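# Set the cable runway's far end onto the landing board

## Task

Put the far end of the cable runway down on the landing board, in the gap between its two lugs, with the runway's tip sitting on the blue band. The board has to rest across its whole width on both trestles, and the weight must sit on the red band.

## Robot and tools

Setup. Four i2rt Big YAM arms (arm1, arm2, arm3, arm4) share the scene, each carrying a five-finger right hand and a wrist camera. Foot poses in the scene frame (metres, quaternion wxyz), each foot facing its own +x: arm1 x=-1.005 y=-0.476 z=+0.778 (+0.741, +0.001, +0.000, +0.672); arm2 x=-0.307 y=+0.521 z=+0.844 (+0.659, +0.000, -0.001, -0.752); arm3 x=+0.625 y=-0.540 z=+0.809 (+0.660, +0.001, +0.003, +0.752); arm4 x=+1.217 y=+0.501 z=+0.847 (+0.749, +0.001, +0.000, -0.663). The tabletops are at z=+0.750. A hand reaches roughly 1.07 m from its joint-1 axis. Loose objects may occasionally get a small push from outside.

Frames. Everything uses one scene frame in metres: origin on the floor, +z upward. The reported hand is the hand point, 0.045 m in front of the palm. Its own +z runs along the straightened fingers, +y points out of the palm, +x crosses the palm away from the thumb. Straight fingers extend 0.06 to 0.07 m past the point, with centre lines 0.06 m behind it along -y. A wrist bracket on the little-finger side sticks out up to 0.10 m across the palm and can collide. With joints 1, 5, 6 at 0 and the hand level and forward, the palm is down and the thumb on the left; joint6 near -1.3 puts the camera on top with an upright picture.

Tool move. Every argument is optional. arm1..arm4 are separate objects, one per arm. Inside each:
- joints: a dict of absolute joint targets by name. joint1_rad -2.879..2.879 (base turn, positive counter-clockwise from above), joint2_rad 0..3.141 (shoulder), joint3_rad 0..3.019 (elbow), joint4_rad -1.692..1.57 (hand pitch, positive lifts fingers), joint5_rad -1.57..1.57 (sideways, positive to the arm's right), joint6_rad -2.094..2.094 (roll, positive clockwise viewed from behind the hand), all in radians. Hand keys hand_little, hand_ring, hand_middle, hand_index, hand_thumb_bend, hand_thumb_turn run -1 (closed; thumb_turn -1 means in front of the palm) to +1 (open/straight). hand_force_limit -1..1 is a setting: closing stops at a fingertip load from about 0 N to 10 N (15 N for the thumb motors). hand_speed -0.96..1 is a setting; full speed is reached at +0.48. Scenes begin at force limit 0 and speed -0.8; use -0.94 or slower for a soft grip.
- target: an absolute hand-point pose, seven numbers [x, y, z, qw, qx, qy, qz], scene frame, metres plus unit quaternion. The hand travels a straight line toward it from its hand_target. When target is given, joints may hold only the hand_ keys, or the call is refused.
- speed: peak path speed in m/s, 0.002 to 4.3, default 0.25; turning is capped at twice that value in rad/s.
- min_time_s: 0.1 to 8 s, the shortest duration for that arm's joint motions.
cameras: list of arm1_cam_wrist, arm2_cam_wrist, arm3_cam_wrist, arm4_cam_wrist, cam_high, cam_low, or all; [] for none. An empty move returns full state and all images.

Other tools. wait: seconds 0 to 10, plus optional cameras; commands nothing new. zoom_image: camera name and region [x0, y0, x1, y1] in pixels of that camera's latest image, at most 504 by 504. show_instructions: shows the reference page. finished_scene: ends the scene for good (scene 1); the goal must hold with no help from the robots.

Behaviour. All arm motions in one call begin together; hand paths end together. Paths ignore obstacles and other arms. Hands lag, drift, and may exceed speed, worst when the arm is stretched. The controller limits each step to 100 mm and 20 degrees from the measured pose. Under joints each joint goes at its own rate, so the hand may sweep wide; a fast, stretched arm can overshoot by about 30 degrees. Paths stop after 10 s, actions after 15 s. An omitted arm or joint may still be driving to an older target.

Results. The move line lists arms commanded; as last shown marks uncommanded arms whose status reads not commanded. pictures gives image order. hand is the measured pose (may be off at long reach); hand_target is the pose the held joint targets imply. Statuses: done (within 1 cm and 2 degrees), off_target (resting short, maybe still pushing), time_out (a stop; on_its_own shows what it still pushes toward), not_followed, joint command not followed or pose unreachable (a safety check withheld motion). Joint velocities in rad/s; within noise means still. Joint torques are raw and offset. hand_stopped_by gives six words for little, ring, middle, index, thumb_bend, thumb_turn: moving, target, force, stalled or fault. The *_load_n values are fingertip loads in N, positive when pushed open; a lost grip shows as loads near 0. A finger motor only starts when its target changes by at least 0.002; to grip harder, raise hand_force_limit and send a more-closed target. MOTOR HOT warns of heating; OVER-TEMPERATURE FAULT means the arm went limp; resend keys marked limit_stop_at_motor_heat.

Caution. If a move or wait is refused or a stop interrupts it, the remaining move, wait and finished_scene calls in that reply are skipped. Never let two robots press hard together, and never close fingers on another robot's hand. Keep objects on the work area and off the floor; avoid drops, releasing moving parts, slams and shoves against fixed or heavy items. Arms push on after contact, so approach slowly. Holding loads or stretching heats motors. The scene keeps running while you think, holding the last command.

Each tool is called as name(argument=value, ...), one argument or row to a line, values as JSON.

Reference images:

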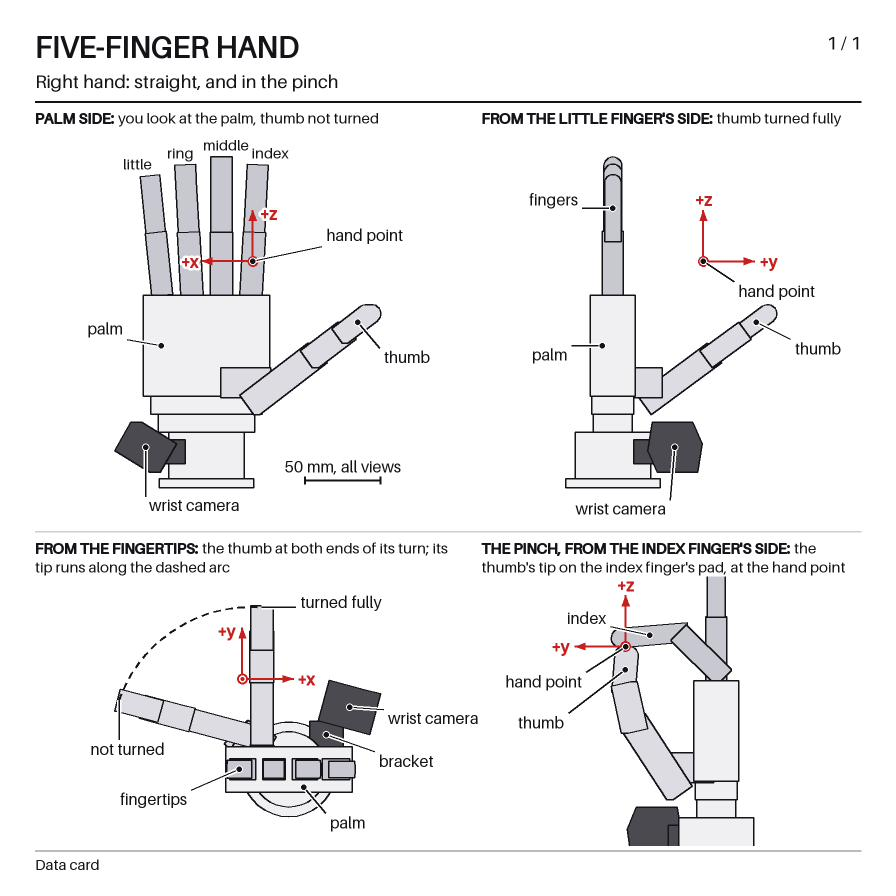

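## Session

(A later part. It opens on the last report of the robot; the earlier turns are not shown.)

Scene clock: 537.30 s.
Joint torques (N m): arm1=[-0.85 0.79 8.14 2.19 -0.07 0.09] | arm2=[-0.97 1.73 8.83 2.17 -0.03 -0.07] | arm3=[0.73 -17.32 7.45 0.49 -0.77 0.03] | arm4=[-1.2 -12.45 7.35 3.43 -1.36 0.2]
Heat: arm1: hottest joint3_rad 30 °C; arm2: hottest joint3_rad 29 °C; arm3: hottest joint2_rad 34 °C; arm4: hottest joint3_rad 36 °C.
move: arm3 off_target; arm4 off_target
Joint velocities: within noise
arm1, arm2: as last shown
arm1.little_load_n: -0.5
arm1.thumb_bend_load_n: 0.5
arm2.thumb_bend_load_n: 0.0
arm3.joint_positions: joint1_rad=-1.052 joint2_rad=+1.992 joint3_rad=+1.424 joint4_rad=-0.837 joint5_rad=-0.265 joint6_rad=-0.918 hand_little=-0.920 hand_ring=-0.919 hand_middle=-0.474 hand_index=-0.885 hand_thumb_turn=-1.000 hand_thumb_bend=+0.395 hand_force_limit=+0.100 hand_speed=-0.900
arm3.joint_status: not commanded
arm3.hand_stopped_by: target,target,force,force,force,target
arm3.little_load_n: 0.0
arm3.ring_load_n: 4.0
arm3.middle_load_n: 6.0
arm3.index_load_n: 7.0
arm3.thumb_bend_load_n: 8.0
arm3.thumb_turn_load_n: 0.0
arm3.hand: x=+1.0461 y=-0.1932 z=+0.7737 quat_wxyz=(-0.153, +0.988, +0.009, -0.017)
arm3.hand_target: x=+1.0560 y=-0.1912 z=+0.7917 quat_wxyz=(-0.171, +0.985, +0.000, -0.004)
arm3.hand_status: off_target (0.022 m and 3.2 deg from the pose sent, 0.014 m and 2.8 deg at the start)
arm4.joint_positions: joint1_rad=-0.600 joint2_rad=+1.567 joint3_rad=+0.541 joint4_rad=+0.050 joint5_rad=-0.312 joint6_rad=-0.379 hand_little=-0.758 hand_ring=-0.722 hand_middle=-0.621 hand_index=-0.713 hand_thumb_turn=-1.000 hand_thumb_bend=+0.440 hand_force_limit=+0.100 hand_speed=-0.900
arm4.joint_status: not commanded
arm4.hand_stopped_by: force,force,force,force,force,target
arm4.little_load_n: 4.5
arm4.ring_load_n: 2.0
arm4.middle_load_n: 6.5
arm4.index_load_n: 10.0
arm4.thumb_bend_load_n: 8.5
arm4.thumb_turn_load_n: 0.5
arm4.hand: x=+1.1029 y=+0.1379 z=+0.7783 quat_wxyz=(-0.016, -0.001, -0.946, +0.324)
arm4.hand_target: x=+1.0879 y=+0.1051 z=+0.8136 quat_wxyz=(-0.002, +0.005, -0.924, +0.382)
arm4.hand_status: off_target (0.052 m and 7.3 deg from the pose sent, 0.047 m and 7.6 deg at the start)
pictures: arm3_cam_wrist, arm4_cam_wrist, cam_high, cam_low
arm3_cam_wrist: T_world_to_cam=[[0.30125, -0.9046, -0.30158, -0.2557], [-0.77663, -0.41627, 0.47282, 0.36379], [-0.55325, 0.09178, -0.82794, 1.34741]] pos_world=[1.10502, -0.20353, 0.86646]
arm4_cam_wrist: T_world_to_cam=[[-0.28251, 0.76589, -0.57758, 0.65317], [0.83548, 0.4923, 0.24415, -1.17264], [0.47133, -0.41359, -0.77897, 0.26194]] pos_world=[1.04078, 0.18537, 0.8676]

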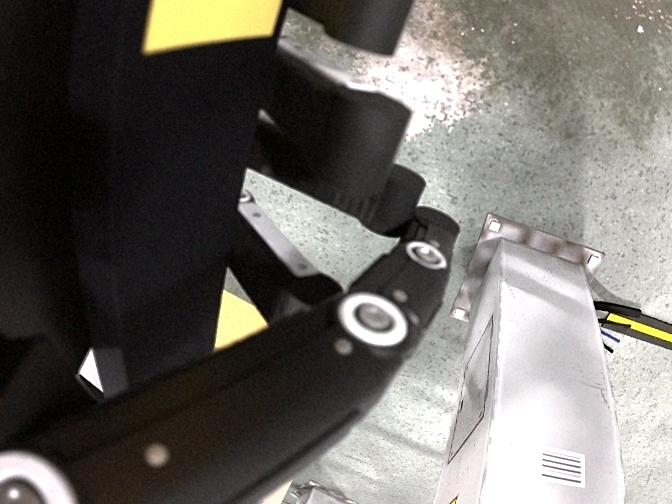

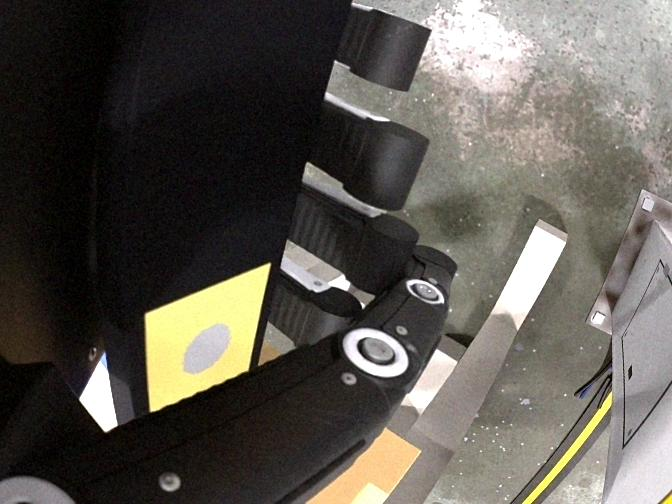

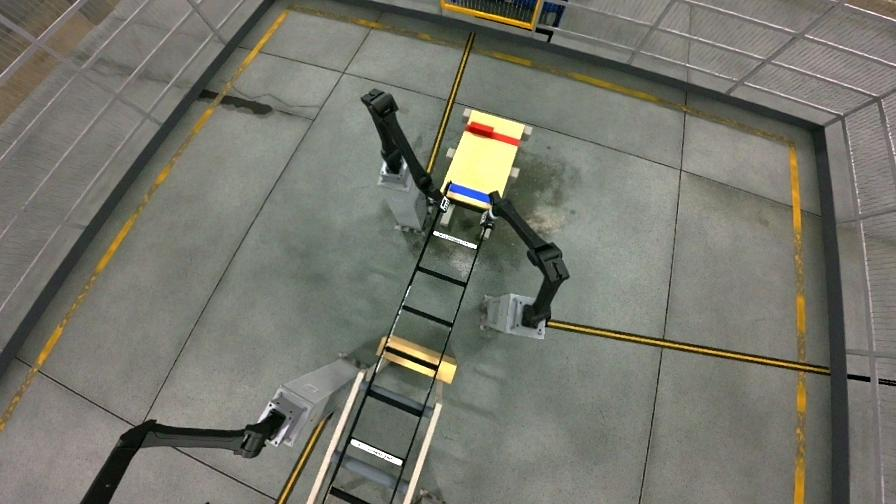

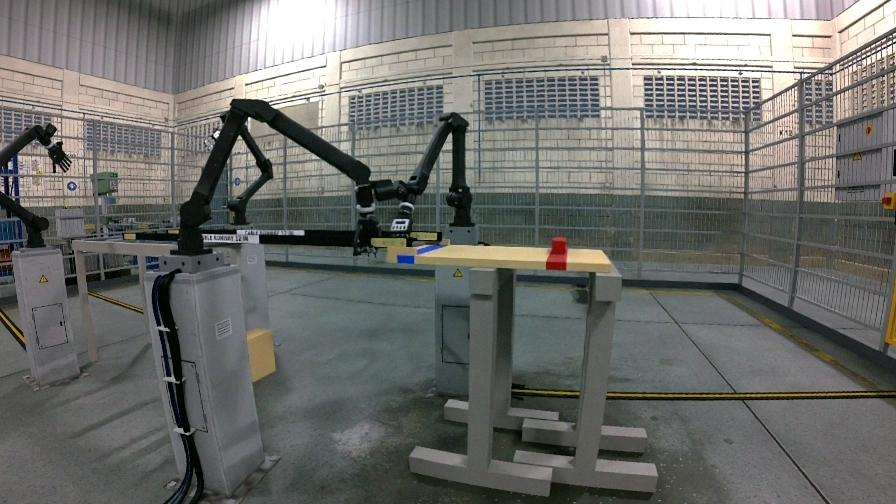

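move(
  arm3={"target": [1.056, -0.188, 0.775, 0.1736, -0.9848, 0, 0], "speed": 0.04},
  arm4={"target": [1.086, 0.113, 0.797, 0, 0, 0.9239, -0.3827], "speed": 0.04},
  cameras=["arm4_cam_wrist", "arm3_cam_wrist", "cam_high", "cam_low"],
)

zoom_image(
  camera="cam_high",
  region=[420, 160, 520, 240],
)

zoom_image(
  camera="cam_low",
  region=[340, 210, 500, 280],
)

Scene clock: 544.57 s.
Joint torques (N m): arm1=[0.21 0.5 8.34 2.19 -0.09 0.06] | arm2=[-0.97 1.61 9.01 2.13 -0.01 0.02] | arm3=[1.14 -15.97 6.99 1.24 -0.6 0.06] | arm4=[-1.73 -10.64 6.56 3.55 -0.84 0.28]
Heat: arm1: hottest joint3_rad 30 °C; arm2: hottest joint3_rad 29 °C; arm3: hottest joint2_rad 33 °C; arm4: hottest joint3_rad 35 °C.
move: arm3 off_target; arm4 off_target
Joint velocities: within noise
arm1, arm2: as last shown
arm1.little_load_n: 0.0
arm1.thumb_bend_load_n: 0.0
arm3.joint_positions: joint1_rad=-1.052 joint2_rad=+1.995 joint3_rad=+1.415 joint4_rad=-0.810 joint5_rad=-0.268 joint6_rad=-0.914 hand_little=-0.920 hand_ring=-0.918 hand_middle=-0.474 hand_index=-0.885 hand_thumb_turn=-1.000 hand_thumb_bend=+0.395 hand_force_limit=+0.100 hand_speed=-0.900
arm3.joint_status: not commanded
arm3.hand_stopped_by: target,target,force,force,force,target
arm3.little_load_n: 0.5
arm3.ring_load_n: 4.5
arm3.middle_load_n: 6.0
arm3.index_load_n: 6.5
arm3.thumb_bend_load_n: 8.0
arm3.thumb_turn_load_n: 0.0
arm3.hand: x=+1.0475 y=-0.1911 z=+0.7690 quat_wxyz=(-0.159, +0.987, +0.007, -0.012)
arm3.hand_target: x=+1.0562 y=-0.1877 z=+0.7758 quat_wxyz=(-0.174, +0.985, +0.000, +0.000)
arm3.hand_status: off_target (0.011 m and 2.3 deg from the pose sent, 0.011 m and 3.2 deg at the start)
arm4.joint_positions: joint1_rad=-0.608 joint2_rad=+1.582 joint3_rad=+0.517 joint4_rad=+0.116 joint5_rad=-0.330 joint6_rad=-0.391 hand_little=-0.758 hand_ring=-0.722 hand_middle=-0.621 hand_index=-0.713 hand_thumb_turn=-1.000 hand_thumb_bend=+0.440 hand_force_limit=+0.100 hand_speed=-0.900
arm4.joint_status: not commanded
arm4.hand_stopped_by: force,force,force,force,force,target
arm4.little_load_n: 3.5
arm4.ring_load_n: 0.5
arm4.middle_load_n: 6.5
arm4.index_load_n: 7.5
arm4.thumb_bend_load_n: 8.5
arm4.thumb_turn_load_n: 0.5
arm4.hand: x=+1.1031 y=+0.1389 z=+0.7727 quat_wxyz=(-0.015, +0.006, -0.941, +0.339)
arm4.hand_target: x=+1.0864 y=+0.1139 z=+0.7968 quat_wxyz=(+0.000, +0.001, -0.924, +0.382)
arm4.hand_status: off_target (0.039 m and 5.7 deg from the pose sent, 0.035 m and 7.3 deg at the start)
pictures: arm3_cam_wrist, arm4_cam_wrist, cam_high, cam_low
arm3_cam_wrist: T_world_to_cam=[[0.30046, -0.90227, -0.30925, -0.24843], [-0.78245, -0.41858, 0.46104, 0.3827], [-0.54543, 0.10345, -0.83175, 1.34109]] pos_world=[1.10555, -0.20269, 0.86218]
arm4_cam_wrist: T_world_to_cam=[[-0.29557, 0.74442, -0.59872, 0.68292], [0.83079, 0.5097, 0.22359, -1.15338], [0.47161, -0.43133, -0.76912, 0.25252]] pos_world=[1.04098, 0.18841, 0.86098]

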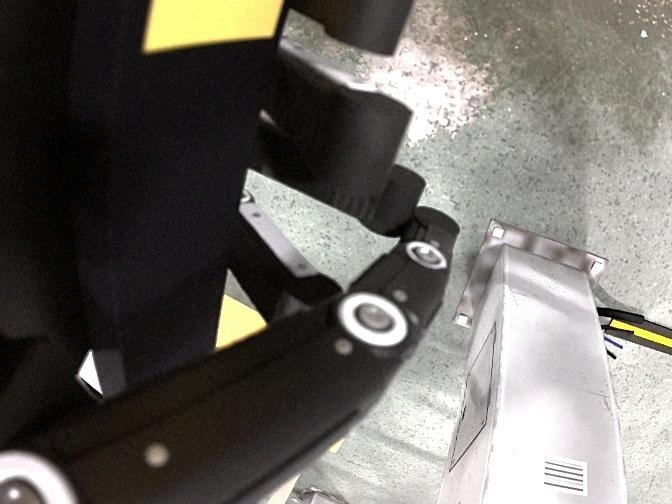

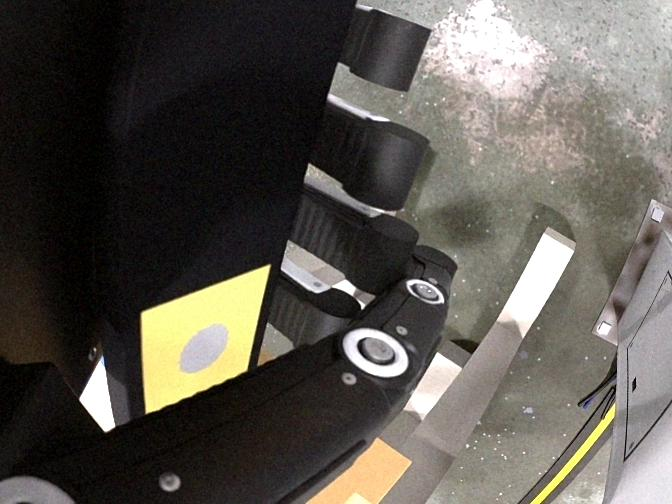

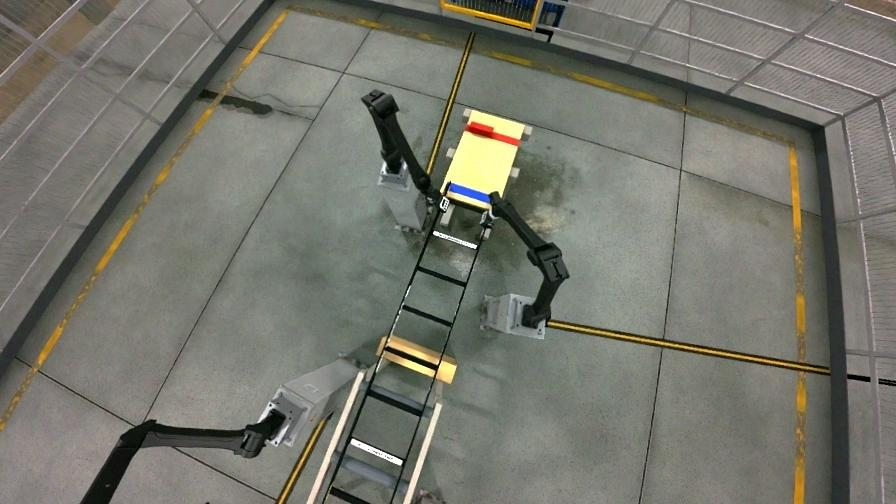

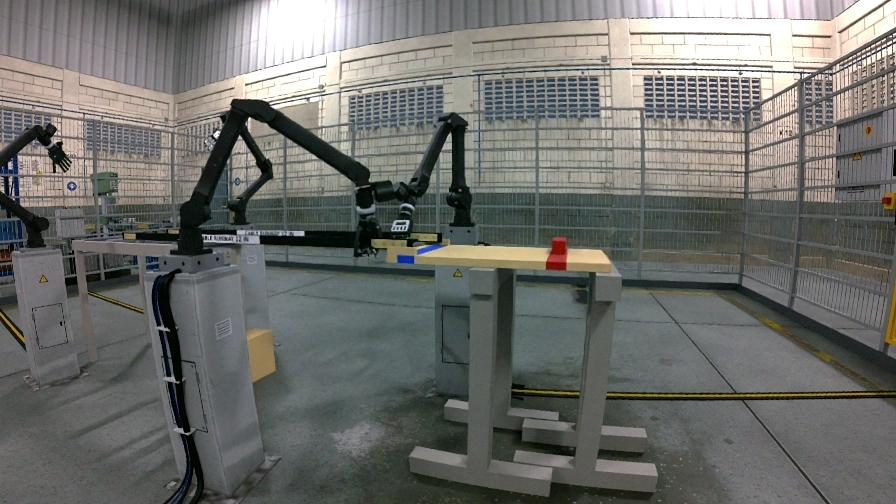

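Scaled by 5.040.

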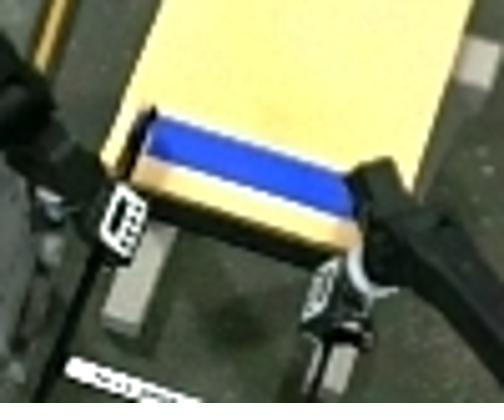

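Scaled by 3.150.

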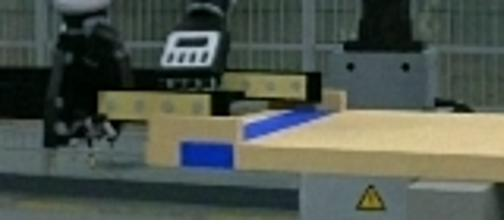

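zoom_image(
  camera="cam_low",
  region=[365, 225, 465, 270],
)

zoom_image(
  camera="cam_high",
  region=[430, 170, 510, 220],
)

Scaled by 5.040.

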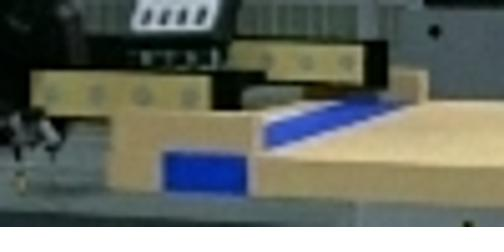

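Scaled by 6.300.

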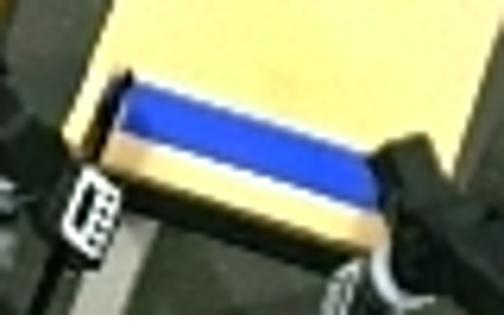

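move(
  arm3={"target": [1.054, -0.188, 0.762, 0.1736, -0.9848, 0, 0], "speed": 0.03},
  arm4={"target": [1.088, 0.121, 0.782, 0, 0, 0.9239, -0.3827], "speed": 0.03},
  cameras=["arm4_cam_wrist", "arm3_cam_wrist", "cam_high", "cam_low"],
)

zoom_image(
  camera="cam_high",
  region=[430, 170, 510, 220],
)

zoom_image(
  camera="cam_low",
  region=[365, 225, 465, 270],
)

Scene clock: 554.07 s.
Joint torques (N m): arm1=[0.15 1.67 8.2 2.33 -0.1 0.03] | arm2=[-0.67 1.38 8.76 1.88 -0.02 0.04] | arm3=[1.38 -15.68 6.78 1.16 -0.55 0] | arm4=[-2.08 -10.52 5.44 3.36 -0.72 0.33]
Heat: arm1: hottest joint3_rad 30 °C; arm2: hottest joint3_rad 29 °C; arm3: hottest joint2_rad 33 °C; arm4: hottest joint3_rad 35 °C.
move: arm3 done; arm4 off_target
Joint velocities: within noise
arm1, arm2: as last shown
arm3.joint_positions: joint1_rad=-1.052 joint2_rad=+2.005 joint3_rad=+1.401 joint4_rad=-0.776 joint5_rad=-0.268 joint6_rad=-0.906 hand_little=-0.920 hand_ring=-0.918 hand_middle=-0.474 hand_index=-0.885 hand_thumb_turn=-1.000 hand_thumb_bend=+0.395 hand_force_limit=+0.100 hand_speed=-0.900
arm3.joint_status: not commanded
arm3.hand_stopped_by: target,target,force,force,force,target
arm3.little_load_n: 1.5
arm3.ring_load_n: 5.0
arm3.middle_load_n: 6.0
arm3.index_load_n: 5.0
arm3.thumb_bend_load_n: 8.0
arm3.thumb_turn_load_n: 0.0
arm3.hand: x=+1.0476 y=-0.1904 z=+0.7589 quat_wxyz=(-0.162, +0.987, +0.004, -0.009)
arm3.hand_target: x=+1.0536 y=-0.1884 z=+0.7619 quat_wxyz=(-0.173, +0.985, -0.001, -0.001)
arm3.hand_status: done (0.008 m and 1.8 deg from the pose sent, 0.010 m and 2.3 deg at the start)
arm4.joint_positions: joint1_rad=-0.611 joint2_rad=+1.616 joint3_rad=+0.499 joint4_rad=+0.185 joint5_rad=-0.338 joint6_rad=-0.400 hand_little=-0.758 hand_ring=-0.722 hand_middle=-0.621 hand_index=-0.713 hand_thumb_turn=-1.000 hand_thumb_bend=+0.440 hand_force_limit=+0.100 hand_speed=-0.900
arm4.joint_status: not commanded
arm4.hand_stopped_by: force,force,force,force,force,target
arm4.little_load_n: 3.0
arm4.ring_load_n: 0.0
arm4.middle_load_n: 7.0
arm4.index_load_n: 7.0
arm4.thumb_bend_load_n: 8.5
arm4.thumb_turn_load_n: 0.5
arm4.hand: x=+1.1032 y=+0.1398 z=+0.7627 quat_wxyz=(-0.012, +0.011, -0.938, +0.347)
arm4.hand_target: x=+1.0883 y=+0.1215 z=+0.7820 quat_wxyz=(+0.000, +0.000, -0.924, +0.382)
arm4.hand_status: off_target (0.031 m and 4.8 deg from the pose sent, 0.025 m and 5.7 deg at the start)
pictures: arm3_cam_wrist, arm4_cam_wrist, cam_high, cam_low
arm3_cam_wrist: T_world_to_cam=[[0.29548, -0.90275, -0.31263, -0.24334], [-0.78774, -0.41537, 0.45489, 0.39856], [-0.54051, 0.11186, -0.83387, 1.33063]] pos_world=[1.10509, -0.20297, 0.85219]
arm4_cam_wrist: T_world_to_cam=[[-0.30686, 0.73089, -0.60962, 0.69898], [0.82825, 0.52062, 0.20728, -1.13793], [0.46888, -0.44131, -0.76512, 0.2465]] pos_world=[1.04139, 0.19033, 0.85058]

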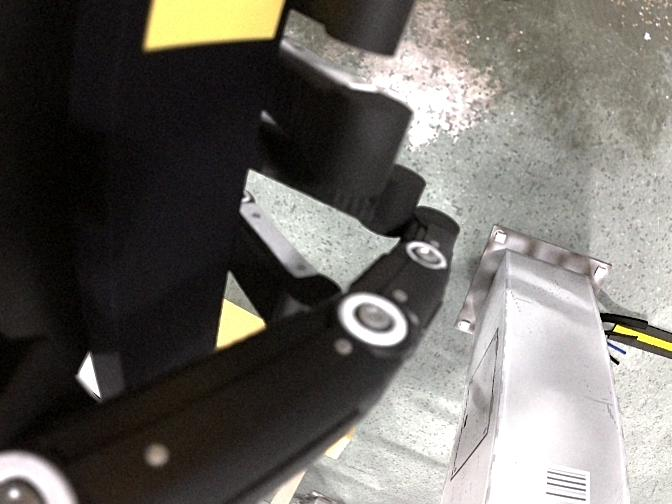

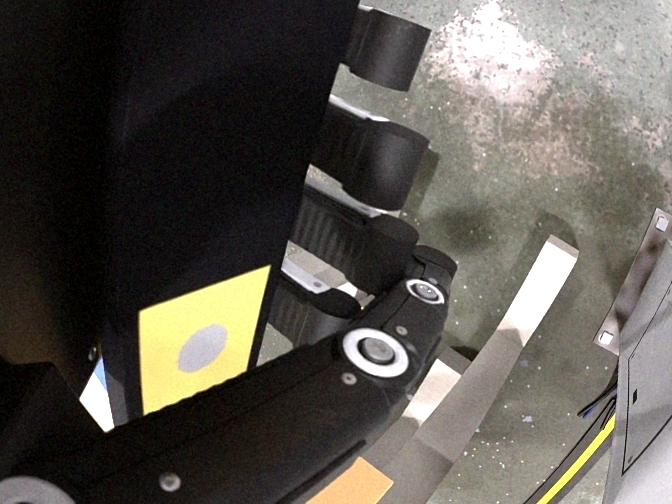

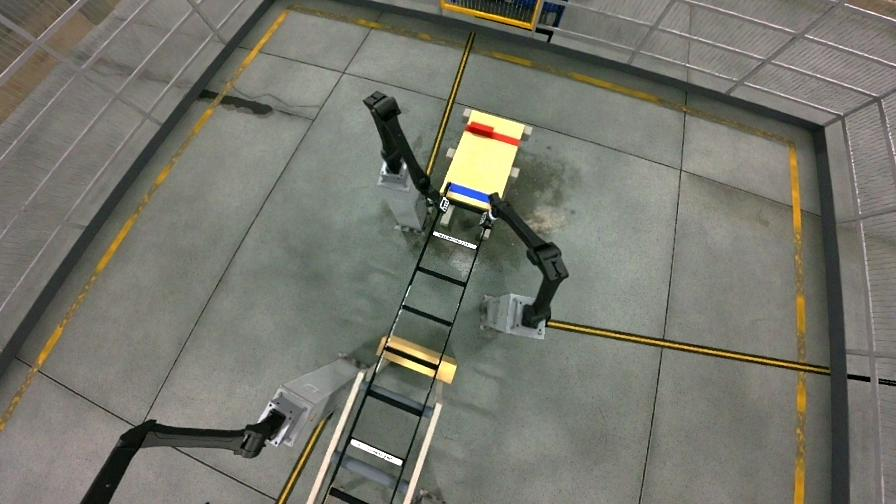

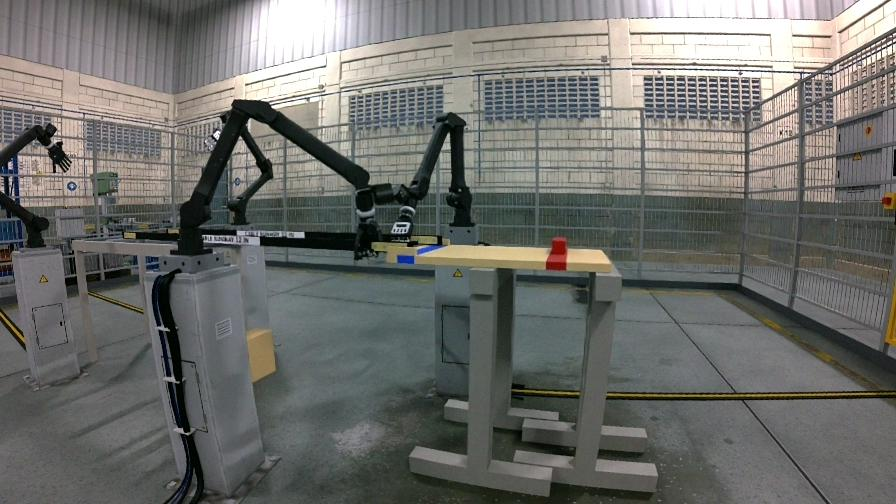

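Scaled by 6.300.

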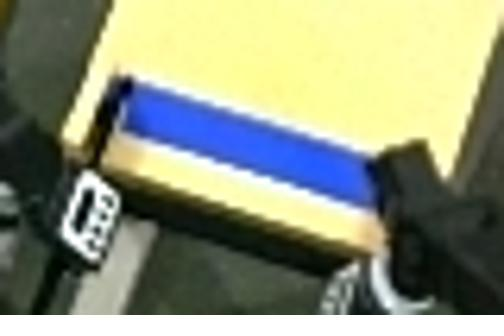

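Scaled by 5.040.

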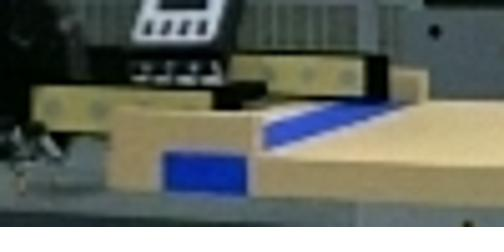

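move(
  arm3={"target": [1.054, -0.188, 0.750, 0.1736, -0.9848, 0, 0], "speed": 0.03},
  arm4={"target": [1.090, 0.127, 0.769, 0, 0, 0.9239, -0.3827], "speed": 0.03},
  cameras=["arm4_cam_wrist", "arm3_cam_wrist", "cam_high", "cam_low"],
)

zoom_image(
  camera="cam_high",
  region=[430, 170, 510, 220],
)

zoom_image(
  camera="cam_low",
  region=[365, 225, 465, 270],
)

Scene clock: 562.33 s.
Joint torques (N m): arm1=[0.15 1.85 8.27 2.09 -0.09 0.01] | arm2=[-1.49 1.49 8.79 2.04 -0.02 0.02] | arm3=[1.26 -14.62 6.46 1.85 -0.51 -0.02] | arm4=[-1.96 -8.7 5.04 3.34 -0.37 0.35]
Heat: arm1: hottest joint3_rad 30 °C; arm2: hottest joint3_rad 29 °C; arm3: hottest joint2_rad 33 °C; arm4: hottest joint3_rad 35 °C.
move: arm3 done; arm4 off_target
Joint velocities: within noise
arm1, arm2: as last shown
arm1.thumb_bend_load_n: -0.5
arm3.joint_positions: joint1_rad=-1.052 joint2_rad=+2.010 joint3_rad=+1.398 joint4_rad=-0.767 joint5_rad=-0.269 joint6_rad=-0.905 hand_little=-0.919 hand_ring=-0.918 hand_middle=-0.474 hand_index=-0.885 hand_thumb_turn=-1.000 hand_thumb_bend=+0.395 hand_force_limit=+0.100 hand_speed=-0.900
arm3.joint_status: not commanded
arm3.hand_stopped_by: target,target,force,force,force,target
arm3.little_load_n: 1.5
arm3.ring_load_n: 5.0
arm3.middle_load_n: 6.0
arm3.index_load_n: 5.0
arm3.thumb_bend_load_n: 8.0
arm3.thumb_turn_load_n: 0.0
arm3.hand: x=+1.0475 y=-0.1901 z=+0.7555 quat_wxyz=(-0.163, +0.987, +0.004, -0.009)
arm3.hand_target: x=+1.0536 y=-0.1883 z=+0.7497 quat_wxyz=(-0.173, +0.985, +0.000, -0.001)
arm3.hand_status: done (0.009 m and 1.7 deg from the pose sent, 0.011 m and 1.8 deg at the start)
arm4.joint_positions: joint1_rad=-0.615 joint2_rad=+1.630 joint3_rad=+0.482 joint4_rad=+0.243 joint5_rad=-0.349 joint6_rad=-0.407 hand_little=-0.758 hand_ring=-0.722 hand_middle=-0.621 hand_index=-0.714 hand_thumb_turn=-1.000 hand_thumb_bend=+0.440 hand_force_limit=+0.100 hand_speed=-0.900
arm4.joint_status: not commanded
arm4.hand_stopped_by: force,force,force,force,force,target
arm4.little_load_n: 2.5
arm4.ring_load_n: 0.5
arm4.middle_load_n: 7.0
arm4.index_load_n: 3.5
arm4.thumb_bend_load_n: 8.5
arm4.thumb_turn_load_n: 0.5
arm4.hand: x=+1.1025 y=+0.1388 z=+0.7598 quat_wxyz=(-0.009, +0.016, -0.933, +0.360)
arm4.hand_target: x=+1.0898 y=+0.1267 z=+0.7693 quat_wxyz=(+0.000, +0.001, -0.924, +0.383)
arm4.hand_status: off_target (0.020 m and 3.4 deg from the pose sent, 0.019 m and 4.8 deg at the start)
pictures: arm3_cam_wrist, arm4_cam_wrist, cam_high, cam_low
arm3_cam_wrist: T_world_to_cam=[[0.29435, -0.90243, -0.3146, -0.24126], [-0.78812, -0.41541, 0.4542, 0.401], [-0.54057, 0.11425, -0.8335, 1.32793]] pos_world=[1.10489, -0.20286, 0.8488]
arm4_cam_wrist: T_world_to_cam=[[-0.31741, 0.71125, -0.6272, 0.7254], [0.82672, 0.53154, 0.18438, -1.1187], [0.46452, -0.45999, -0.75672, 0.24518]] pos_world=[1.04121, 0.19148, 0.84677]

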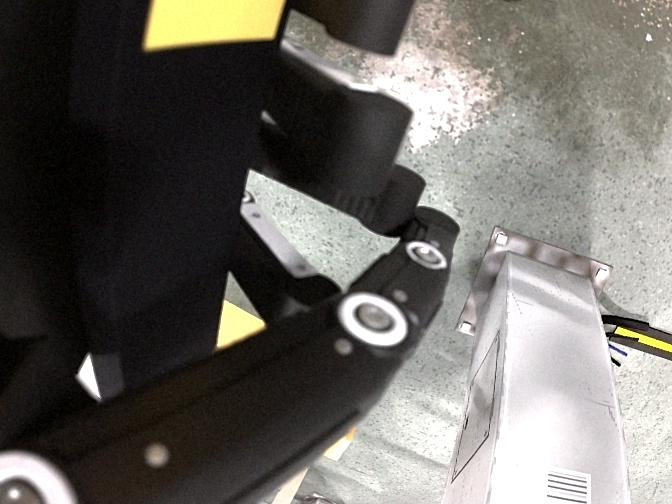

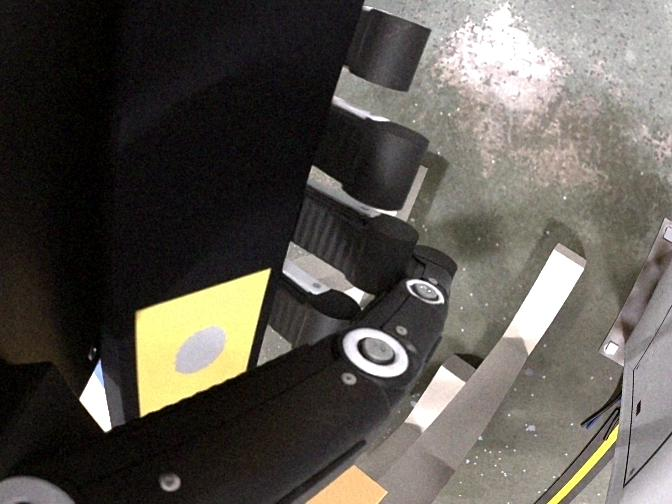

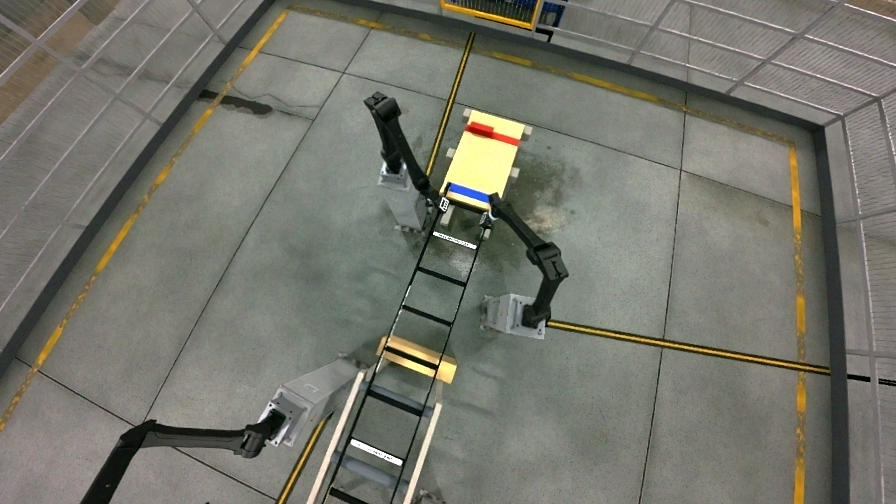

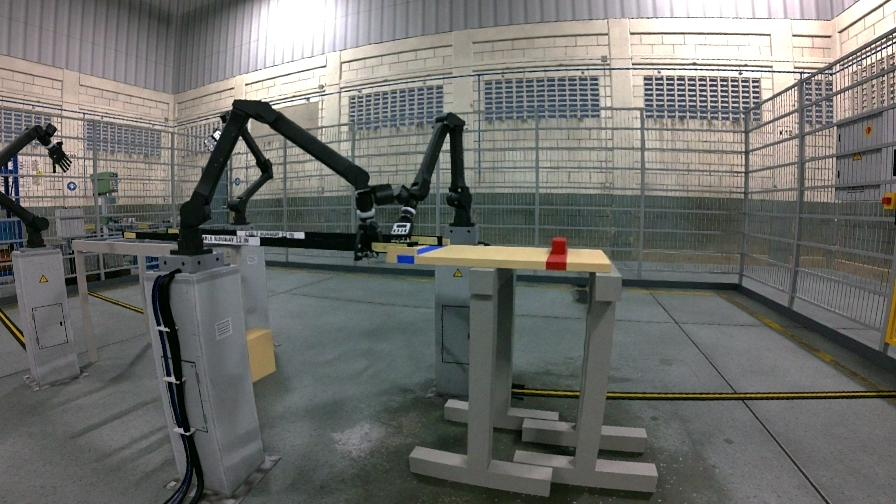

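Scaled by 6.300.

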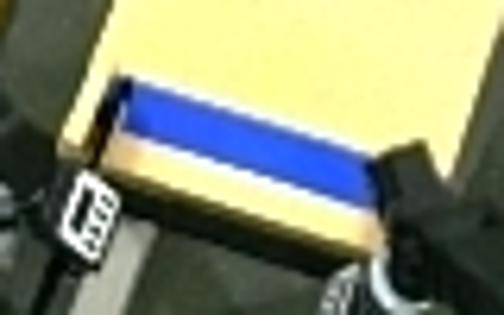

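Scaled by 5.040.

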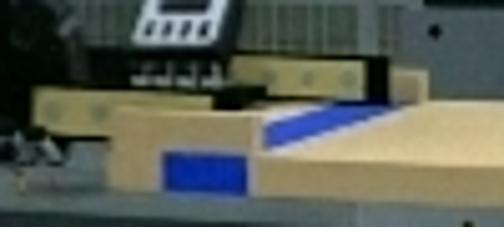

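move(
  arm3={"target": [1.047, -0.189, 0.751, 0.1736, -0.9848, 0, 0], "speed": 0.03},
  arm4={"target": [1.091, 0.134, 0.761, 0, 0, 0.9330, -0.36], "speed": 0.03},
  cameras=["arm4_cam_wrist", "arm3_cam_wrist", "cam_high", "cam_low"],
)

zoom_image(
  camera="cam_high",
  region=[430, 170, 510, 220],
)

zoom_image(
  camera="cam_low",
  region=[365, 225, 465, 270],
)

Scene clock: 582.73 s.
Joint torques (N m): arm1=[-0.38 1.79 8.21 2.21 -0.06 0.05] | arm2=[-1.08 1.79 8.88 1.94 -0.08 0.08] | arm3=[1.96 -15.44 5.74 1.47 -0.46 -0.02] | arm4=[-1.49 -7.88 5.74 1.47 0.15 0.26]
Heat: arm1: hottest joint3_rad 30 °C; arm2: hottest joint3_rad 29 °C; arm3: hottest joint2_rad 32 °C; arm4: hottest joint3_rad 34 °C.
move: arm3 done; arm4 off_target
Joint velocities: within noise
arm1, arm2: as last shown
arm1.thumb_bend_load_n: 0.0
arm2.middle_load_n: -0.5
arm3.joint_positions: joint1_rad=-1.052 joint2_rad=+2.005 joint3_rad=+1.388 joint4_rad=-0.747 joint5_rad=-0.269 joint6_rad=-0.900 hand_little=-0.919 hand_ring=-0.918 hand_middle=-0.474 hand_index=-0.885 hand_thumb_turn=-1.000 hand_thumb_bend=+0.395 hand_force_limit=+0.100 hand_speed=-0.900
arm3.joint_status: not commanded
arm3.hand_stopped_by: target,target,force,force,force,target
arm3.little_load_n: 2.0
arm3.ring_load_n: 5.5
arm3.middle_load_n: 6.0
arm3.index_load_n: 4.5
arm3.thumb_bend_load_n: 8.0
arm3.thumb_turn_load_n: 0.0
arm3.hand: x=+1.0480 y=-0.1893 z=+0.7545 quat_wxyz=(-0.167, +0.986, +0.002, -0.004)
arm3.hand_target: x=+1.0474 y=-0.1888 z=+0.7510 quat_wxyz=(-0.174, +0.985, +0.000, +0.000)
arm3.hand_status: done (0.004 m and 0.9 deg from the pose sent, 0.005 m and 1.7 deg at the start)
arm4.joint_positions: joint1_rad=-0.615 joint2_rad=+1.631 joint3_rad=+0.482 joint4_rad=+0.242 joint5_rad=-0.346 joint6_rad=-0.405 hand_little=-0.758 hand_ring=-0.722 hand_middle=-0.621 hand_index=-0.714 hand_thumb_turn=-1.000 hand_thumb_bend=+0.440 hand_force_limit=+0.100 hand_speed=-0.900
arm4.joint_status: not commanded
arm4.hand_stopped_by: force,force,force,force,force,target
arm4.little_load_n: 2.5
arm4.ring_load_n: 0.0
arm4.middle_load_n: 7.0
arm4.index_load_n: 3.0
arm4.thumb_bend_load_n: 8.5
arm4.thumb_turn_load_n: 0.5
arm4.hand: x=+1.1024 y=+0.1395 z=+0.7589 quat_wxyz=(-0.008, +0.015, -0.933, +0.359)
arm4.hand_target: x=+1.0924 y=+0.1341 z=+0.7611 quat_wxyz=(-0.003, +0.000, -0.933, +0.360)
arm4.hand_status: off_target (0.013 m and 1.9 deg from the pose sent, 0.013 m and 2.1 deg at the start)
pictures: arm3_cam_wrist, arm4_cam_wrist, cam_high, cam_low
arm3_cam_wrist: T_world_to_cam=[[0.29345, -0.90107, -0.31932, -0.23628], [-0.7942, -0.41571, 0.44321, 0.4168], [-0.5321, 0.12355, -0.83762, 1.32337]] pos_world=[1.10453, -0.20314, 0.84831]
arm4_cam_wrist: T_world_to_cam=[[-0.31506, 0.71463, -0.62453, 0.71931], [0.82825, 0.52833, 0.18671, -1.12181], [0.46339, -0.45845, -0.75835, 0.24722]] pos_world=[1.04121, 0.19198, 0.84617]

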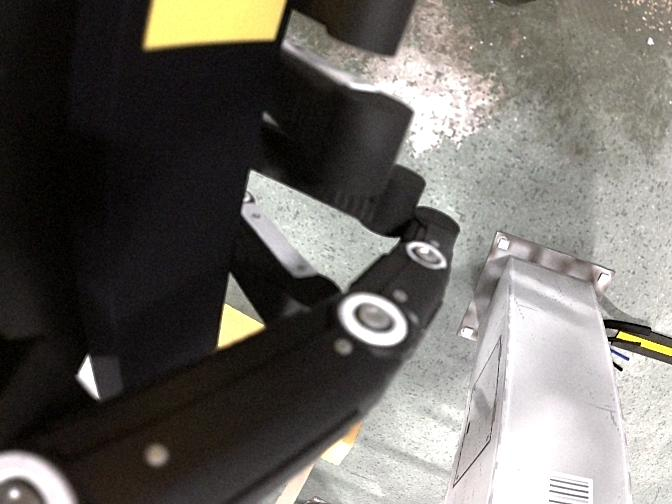

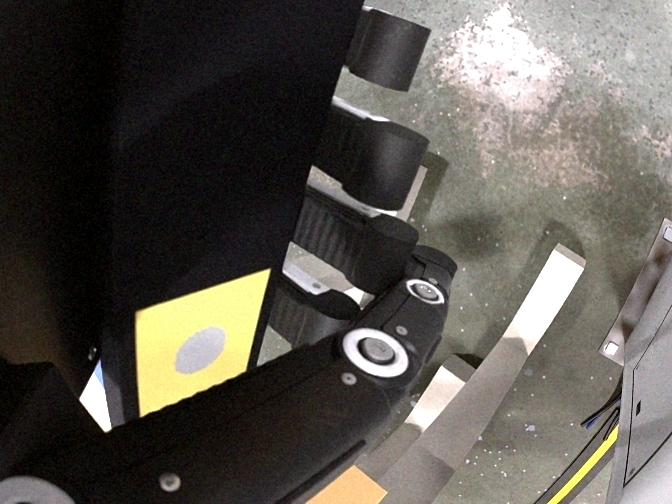

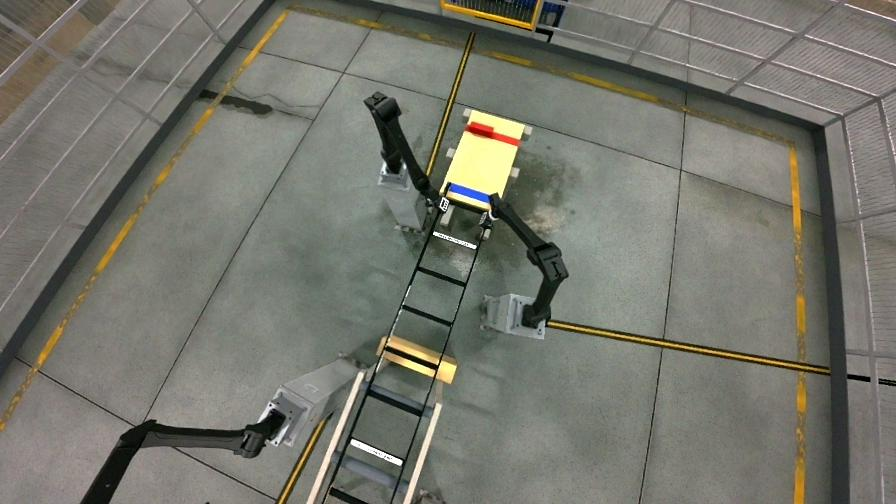

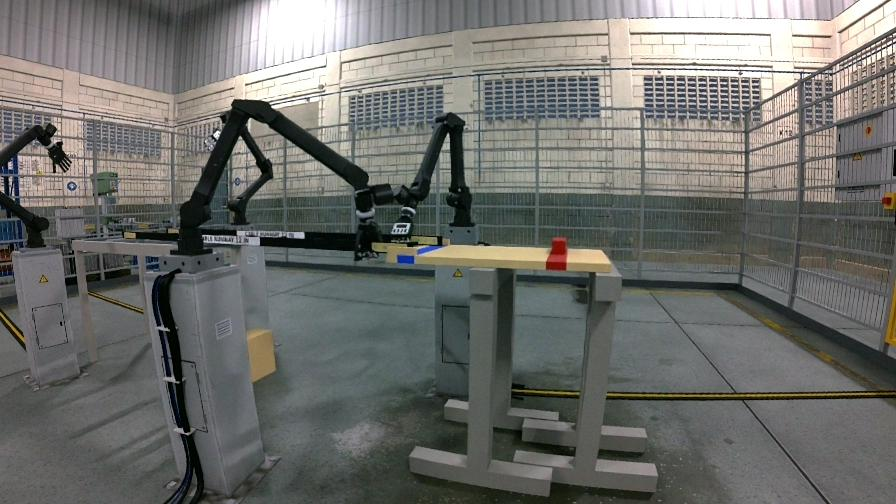

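Scaled by 6.300.

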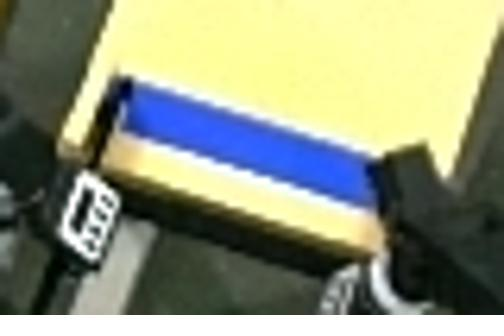

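Scaled by 5.040.

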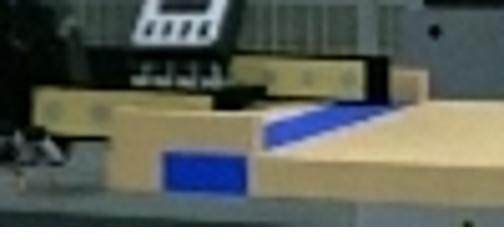

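move(
  arm3={"joints": {"hand_thumb_bend": 1, "hand_speed": -0.8}},
  arm4={"joints": {"hand_thumb_bend": 1, "hand_speed": -0.8}},
)

move(
  arm3={"joints": {"hand_index": 0.3, "hand_middle": 0.3, "hand_ring": 0.3, "hand_little": 0.3, "hand_speed": -0.85}},
  arm4={"joints": {"hand_index": 0.3, "hand_middle": 0.3, "hand_ring": 0.3, "hand_little": 0.3, "hand_speed": -0.85}},
  cameras=["arm4_cam_wrist", "arm3_cam_wrist", "cam_high", "cam_low"],
)

zoom_image(
  camera="cam_high",
  region=[430, 170, 510, 220],
)

zoom_image(
  camera="cam_low",
  region=[365, 225, 465, 270],
)

Scene clock: 592.50 s.
Joint torques (N m): arm1=[0.21 2.02 8.09 2.41 -0.13 0.05] | arm2=[0.03 2.26 8.91 2.02 0.01 0.01] | arm3=[1.79 -15.33 5.76 1.44 -0.45 0] | arm4=[-1.49 -7.88 5.72 1.46 0.15 0.25]
Heat: arm1: hottest joint3_rad 30 °C; arm2: hottest joint3_rad 29 °C; arm3: hottest joint2_rad 32 °C; arm4: hottest joint3_rad 34 °C.
move: arm3 done; arm4 done
Joint velocities: within noise
arm1, arm2: as last shown
arm2.middle_load_n: 0.0
arm3.joint_positions: joint1_rad=-1.052 joint2_rad=+2.005 joint3_rad=+1.388 joint4_rad=-0.747 joint5_rad=-0.269 joint6_rad=-0.900 hand_little=-0.919 hand_ring=-0.918 hand_middle=-0.474 hand_index=-0.885 hand_thumb_turn=-1.000 hand_thumb_bend=+1.000 hand_force_limit=+0.100 hand_speed=-0.800
arm3.joint_status: all done
arm3.hand_stopped_by: target,target,force,force,target,target
arm3.little_load_n: 2.0
arm3.ring_load_n: 5.5
arm3.middle_load_n: 0.0
arm3.index_load_n: 4.5
arm3.thumb_bend_load_n: 0.0
arm3.thumb_turn_load_n: 0.0
arm3.hand: x=+1.0480 y=-0.1893 z=+0.7545 quat_wxyz=(-0.167, +0.986, +0.002, -0.004)
arm3.hand_target: x=+1.0474 y=-0.1888 z=+0.7510 quat_wxyz=(-0.174, +0.985, +0.000, +0.000)
arm3.hand_status: not commanded
arm4.joint_positions: joint1_rad=-0.615 joint2_rad=+1.631 joint3_rad=+0.482 joint4_rad=+0.242 joint5_rad=-0.346 joint6_rad=-0.405 hand_little=-0.758 hand_ring=-0.722 hand_middle=-0.621 hand_index=-0.714 hand_thumb_turn=-1.000 hand_thumb_bend=+1.000 hand_force_limit=+0.100 hand_speed=-0.800
arm4.joint_status: all done
arm4.hand_stopped_by: force,force,force,force,target,target
arm4.little_load_n: 2.5
arm4.ring_load_n: 0.0
arm4.middle_load_n: -0.5
arm4.index_load_n: 3.0
arm4.thumb_bend_load_n: 0.5
arm4.thumb_turn_load_n: 0.0
arm4.hand: x=+1.1024 y=+0.1395 z=+0.7589 quat_wxyz=(-0.008, +0.015, -0.933, +0.359)
arm4.hand_target: x=+1.0924 y=+0.1341 z=+0.7611 quat_wxyz=(-0.003, +0.000, -0.933, +0.360)
arm4.hand_status: not commanded
pictures: none

Scene clock: 595.90 s.
Joint torques (N m): arm1=[-0.38 1.55 8.16 2.24 -0.02 0.13] | arm2=[-1.03 2.26 8.83 1.92 -0.06 -0.05] | arm3=[2.08 -15.15 6.01 0.98 -0.33 -0.01] | arm4=[-1.32 -7.88 5.75 1.47 0 0.23]
Heat: arm1: hottest joint3_rad 30 °C; arm2: hottest joint3_rad 29 °C; arm3: hottest joint2_rad 32 °C; arm4: hottest joint3_rad 34 °C.
move: arm3 done; arm4 done
Joint velocities: within noise
arm1, arm2: as last shown
arm3.joint_positions: joint1_rad=-1.052 joint2_rad=+2.004 joint3_rad=+1.383 joint4_rad=-0.735 joint5_rad=-0.274 joint6_rad=-0.900 hand_little=+0.300 hand_ring=+0.300 hand_middle=+0.300 hand_index=+0.300 hand_thumb_turn=-1.000 hand_thumb_bend=+1.000 hand_force_limit=+0.100 hand_speed=-0.850
arm3.joint_status: all done
arm3.hand_stopped_by: target,target,target,target,target,target
arm3.little_load_n: 0.0
arm3.ring_load_n: 0.0
arm3.middle_load_n: 0.0
arm3.index_load_n: 0.0
arm3.thumb_bend_load_n: 0.0
arm3.thumb_turn_load_n: 0.0
arm3.hand: x=+1.0485 y=-0.1878 z=+0.7540 quat_wxyz=(-0.171, +0.985, +0.003, -0.001)
arm3.hand_target: x=+1.0474 y=-0.1887 z=+0.7512 quat_wxyz=(-0.174, +0.985, +0.000, +0.000)
arm3.hand_status: not commanded
arm4.joint_positions: joint1_rad=-0.619 joint2_rad=+1.630 joint3_rad=+0.482 joint4_rad=+0.242 joint5_rad=-0.336 joint6_rad=-0.404 hand_little=+0.300 hand_ring=+0.300 hand_middle=+0.300 hand_index=+0.300 hand_thumb_turn=-1.000 hand_thumb_bend=+1.000 hand_force_limit=+0.100 hand_speed=-0.850
arm4.joint_status: all done
arm4.hand_stopped_by: target,target,target,target,target,target
arm4.little_load_n: -0.5
arm4.ring_load_n: 0.0
arm4.middle_load_n: 0.0
arm4.index_load_n: 0.0
arm4.thumb_bend_load_n: 0.0
arm4.thumb_turn_load_n: 0.0
arm4.hand: x=+1.0995 y=+0.1400 z=+0.7590 quat_wxyz=(-0.004, +0.011, -0.934, +0.358)
arm4.hand_target: x=+1.0911 y=+0.1344 z=+0.7612 quat_wxyz=(+0.000, -0.001, -0.933, +0.360)
arm4.hand_status: not commanded
pictures: arm3_cam_wrist, arm4_cam_wrist, cam_high, cam_low
arm3_cam_wrist: T_world_to_cam=[[0.29572, -0.89787, -0.32616, -0.23188], [-0.79586, -0.42041, 0.43573, 0.42462], [-0.52835, 0.13072, -0.8389, 1.32134]] pos_world=[1.10464, -0.20241, 0.84783]
arm4_cam_wrist: T_world_to_cam=[[-0.31177, 0.71905, -0.6211, 0.71124], [0.83453, 0.51975, 0.18281, -1.12249], [0.45426, -0.46134, -0.76211, 0.26209]] pos_world=[1.03944, 0.1929, 0.84669]

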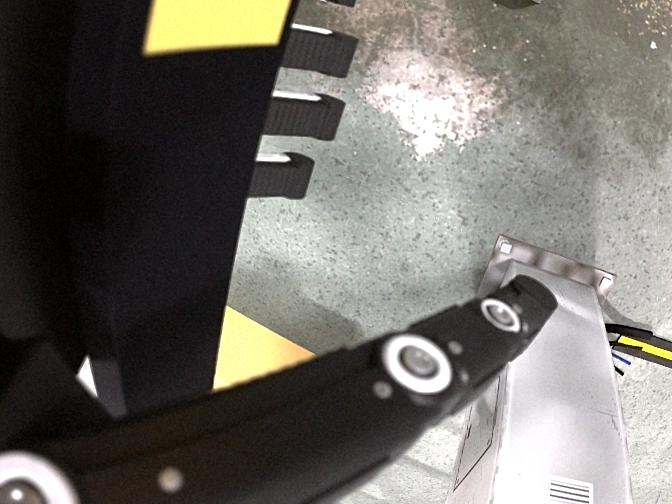

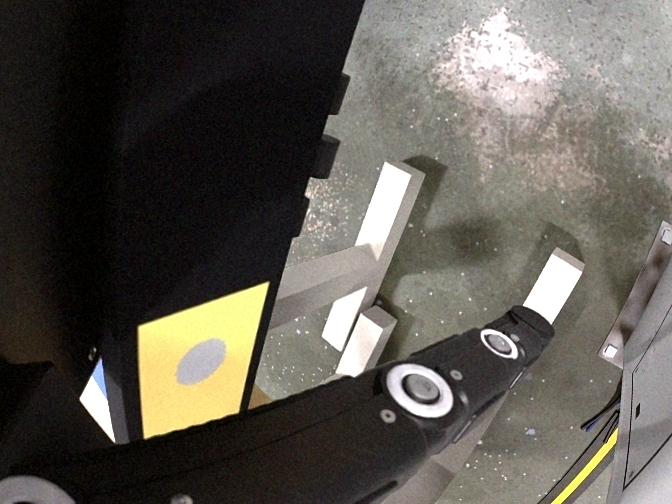

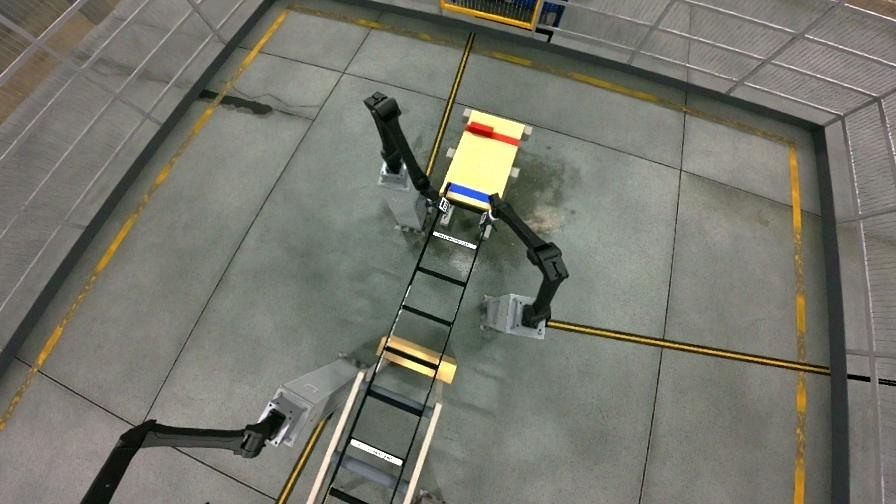

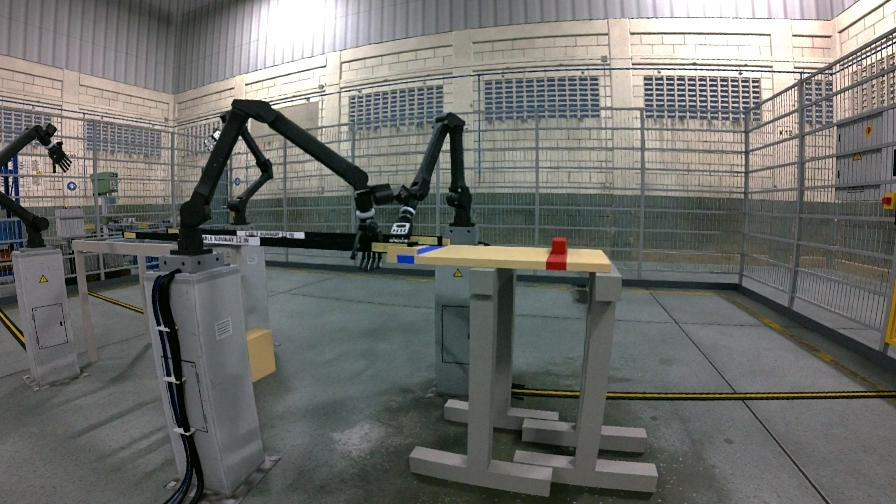

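Scaled by 6.300.

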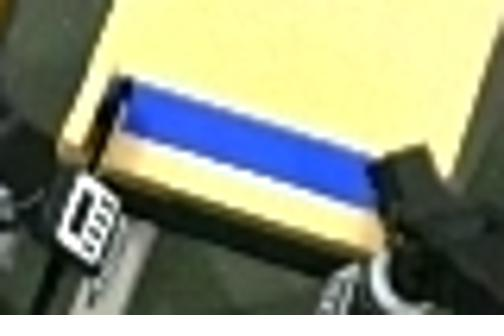

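Scaled by 5.040.

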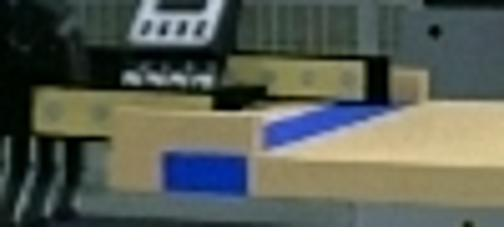

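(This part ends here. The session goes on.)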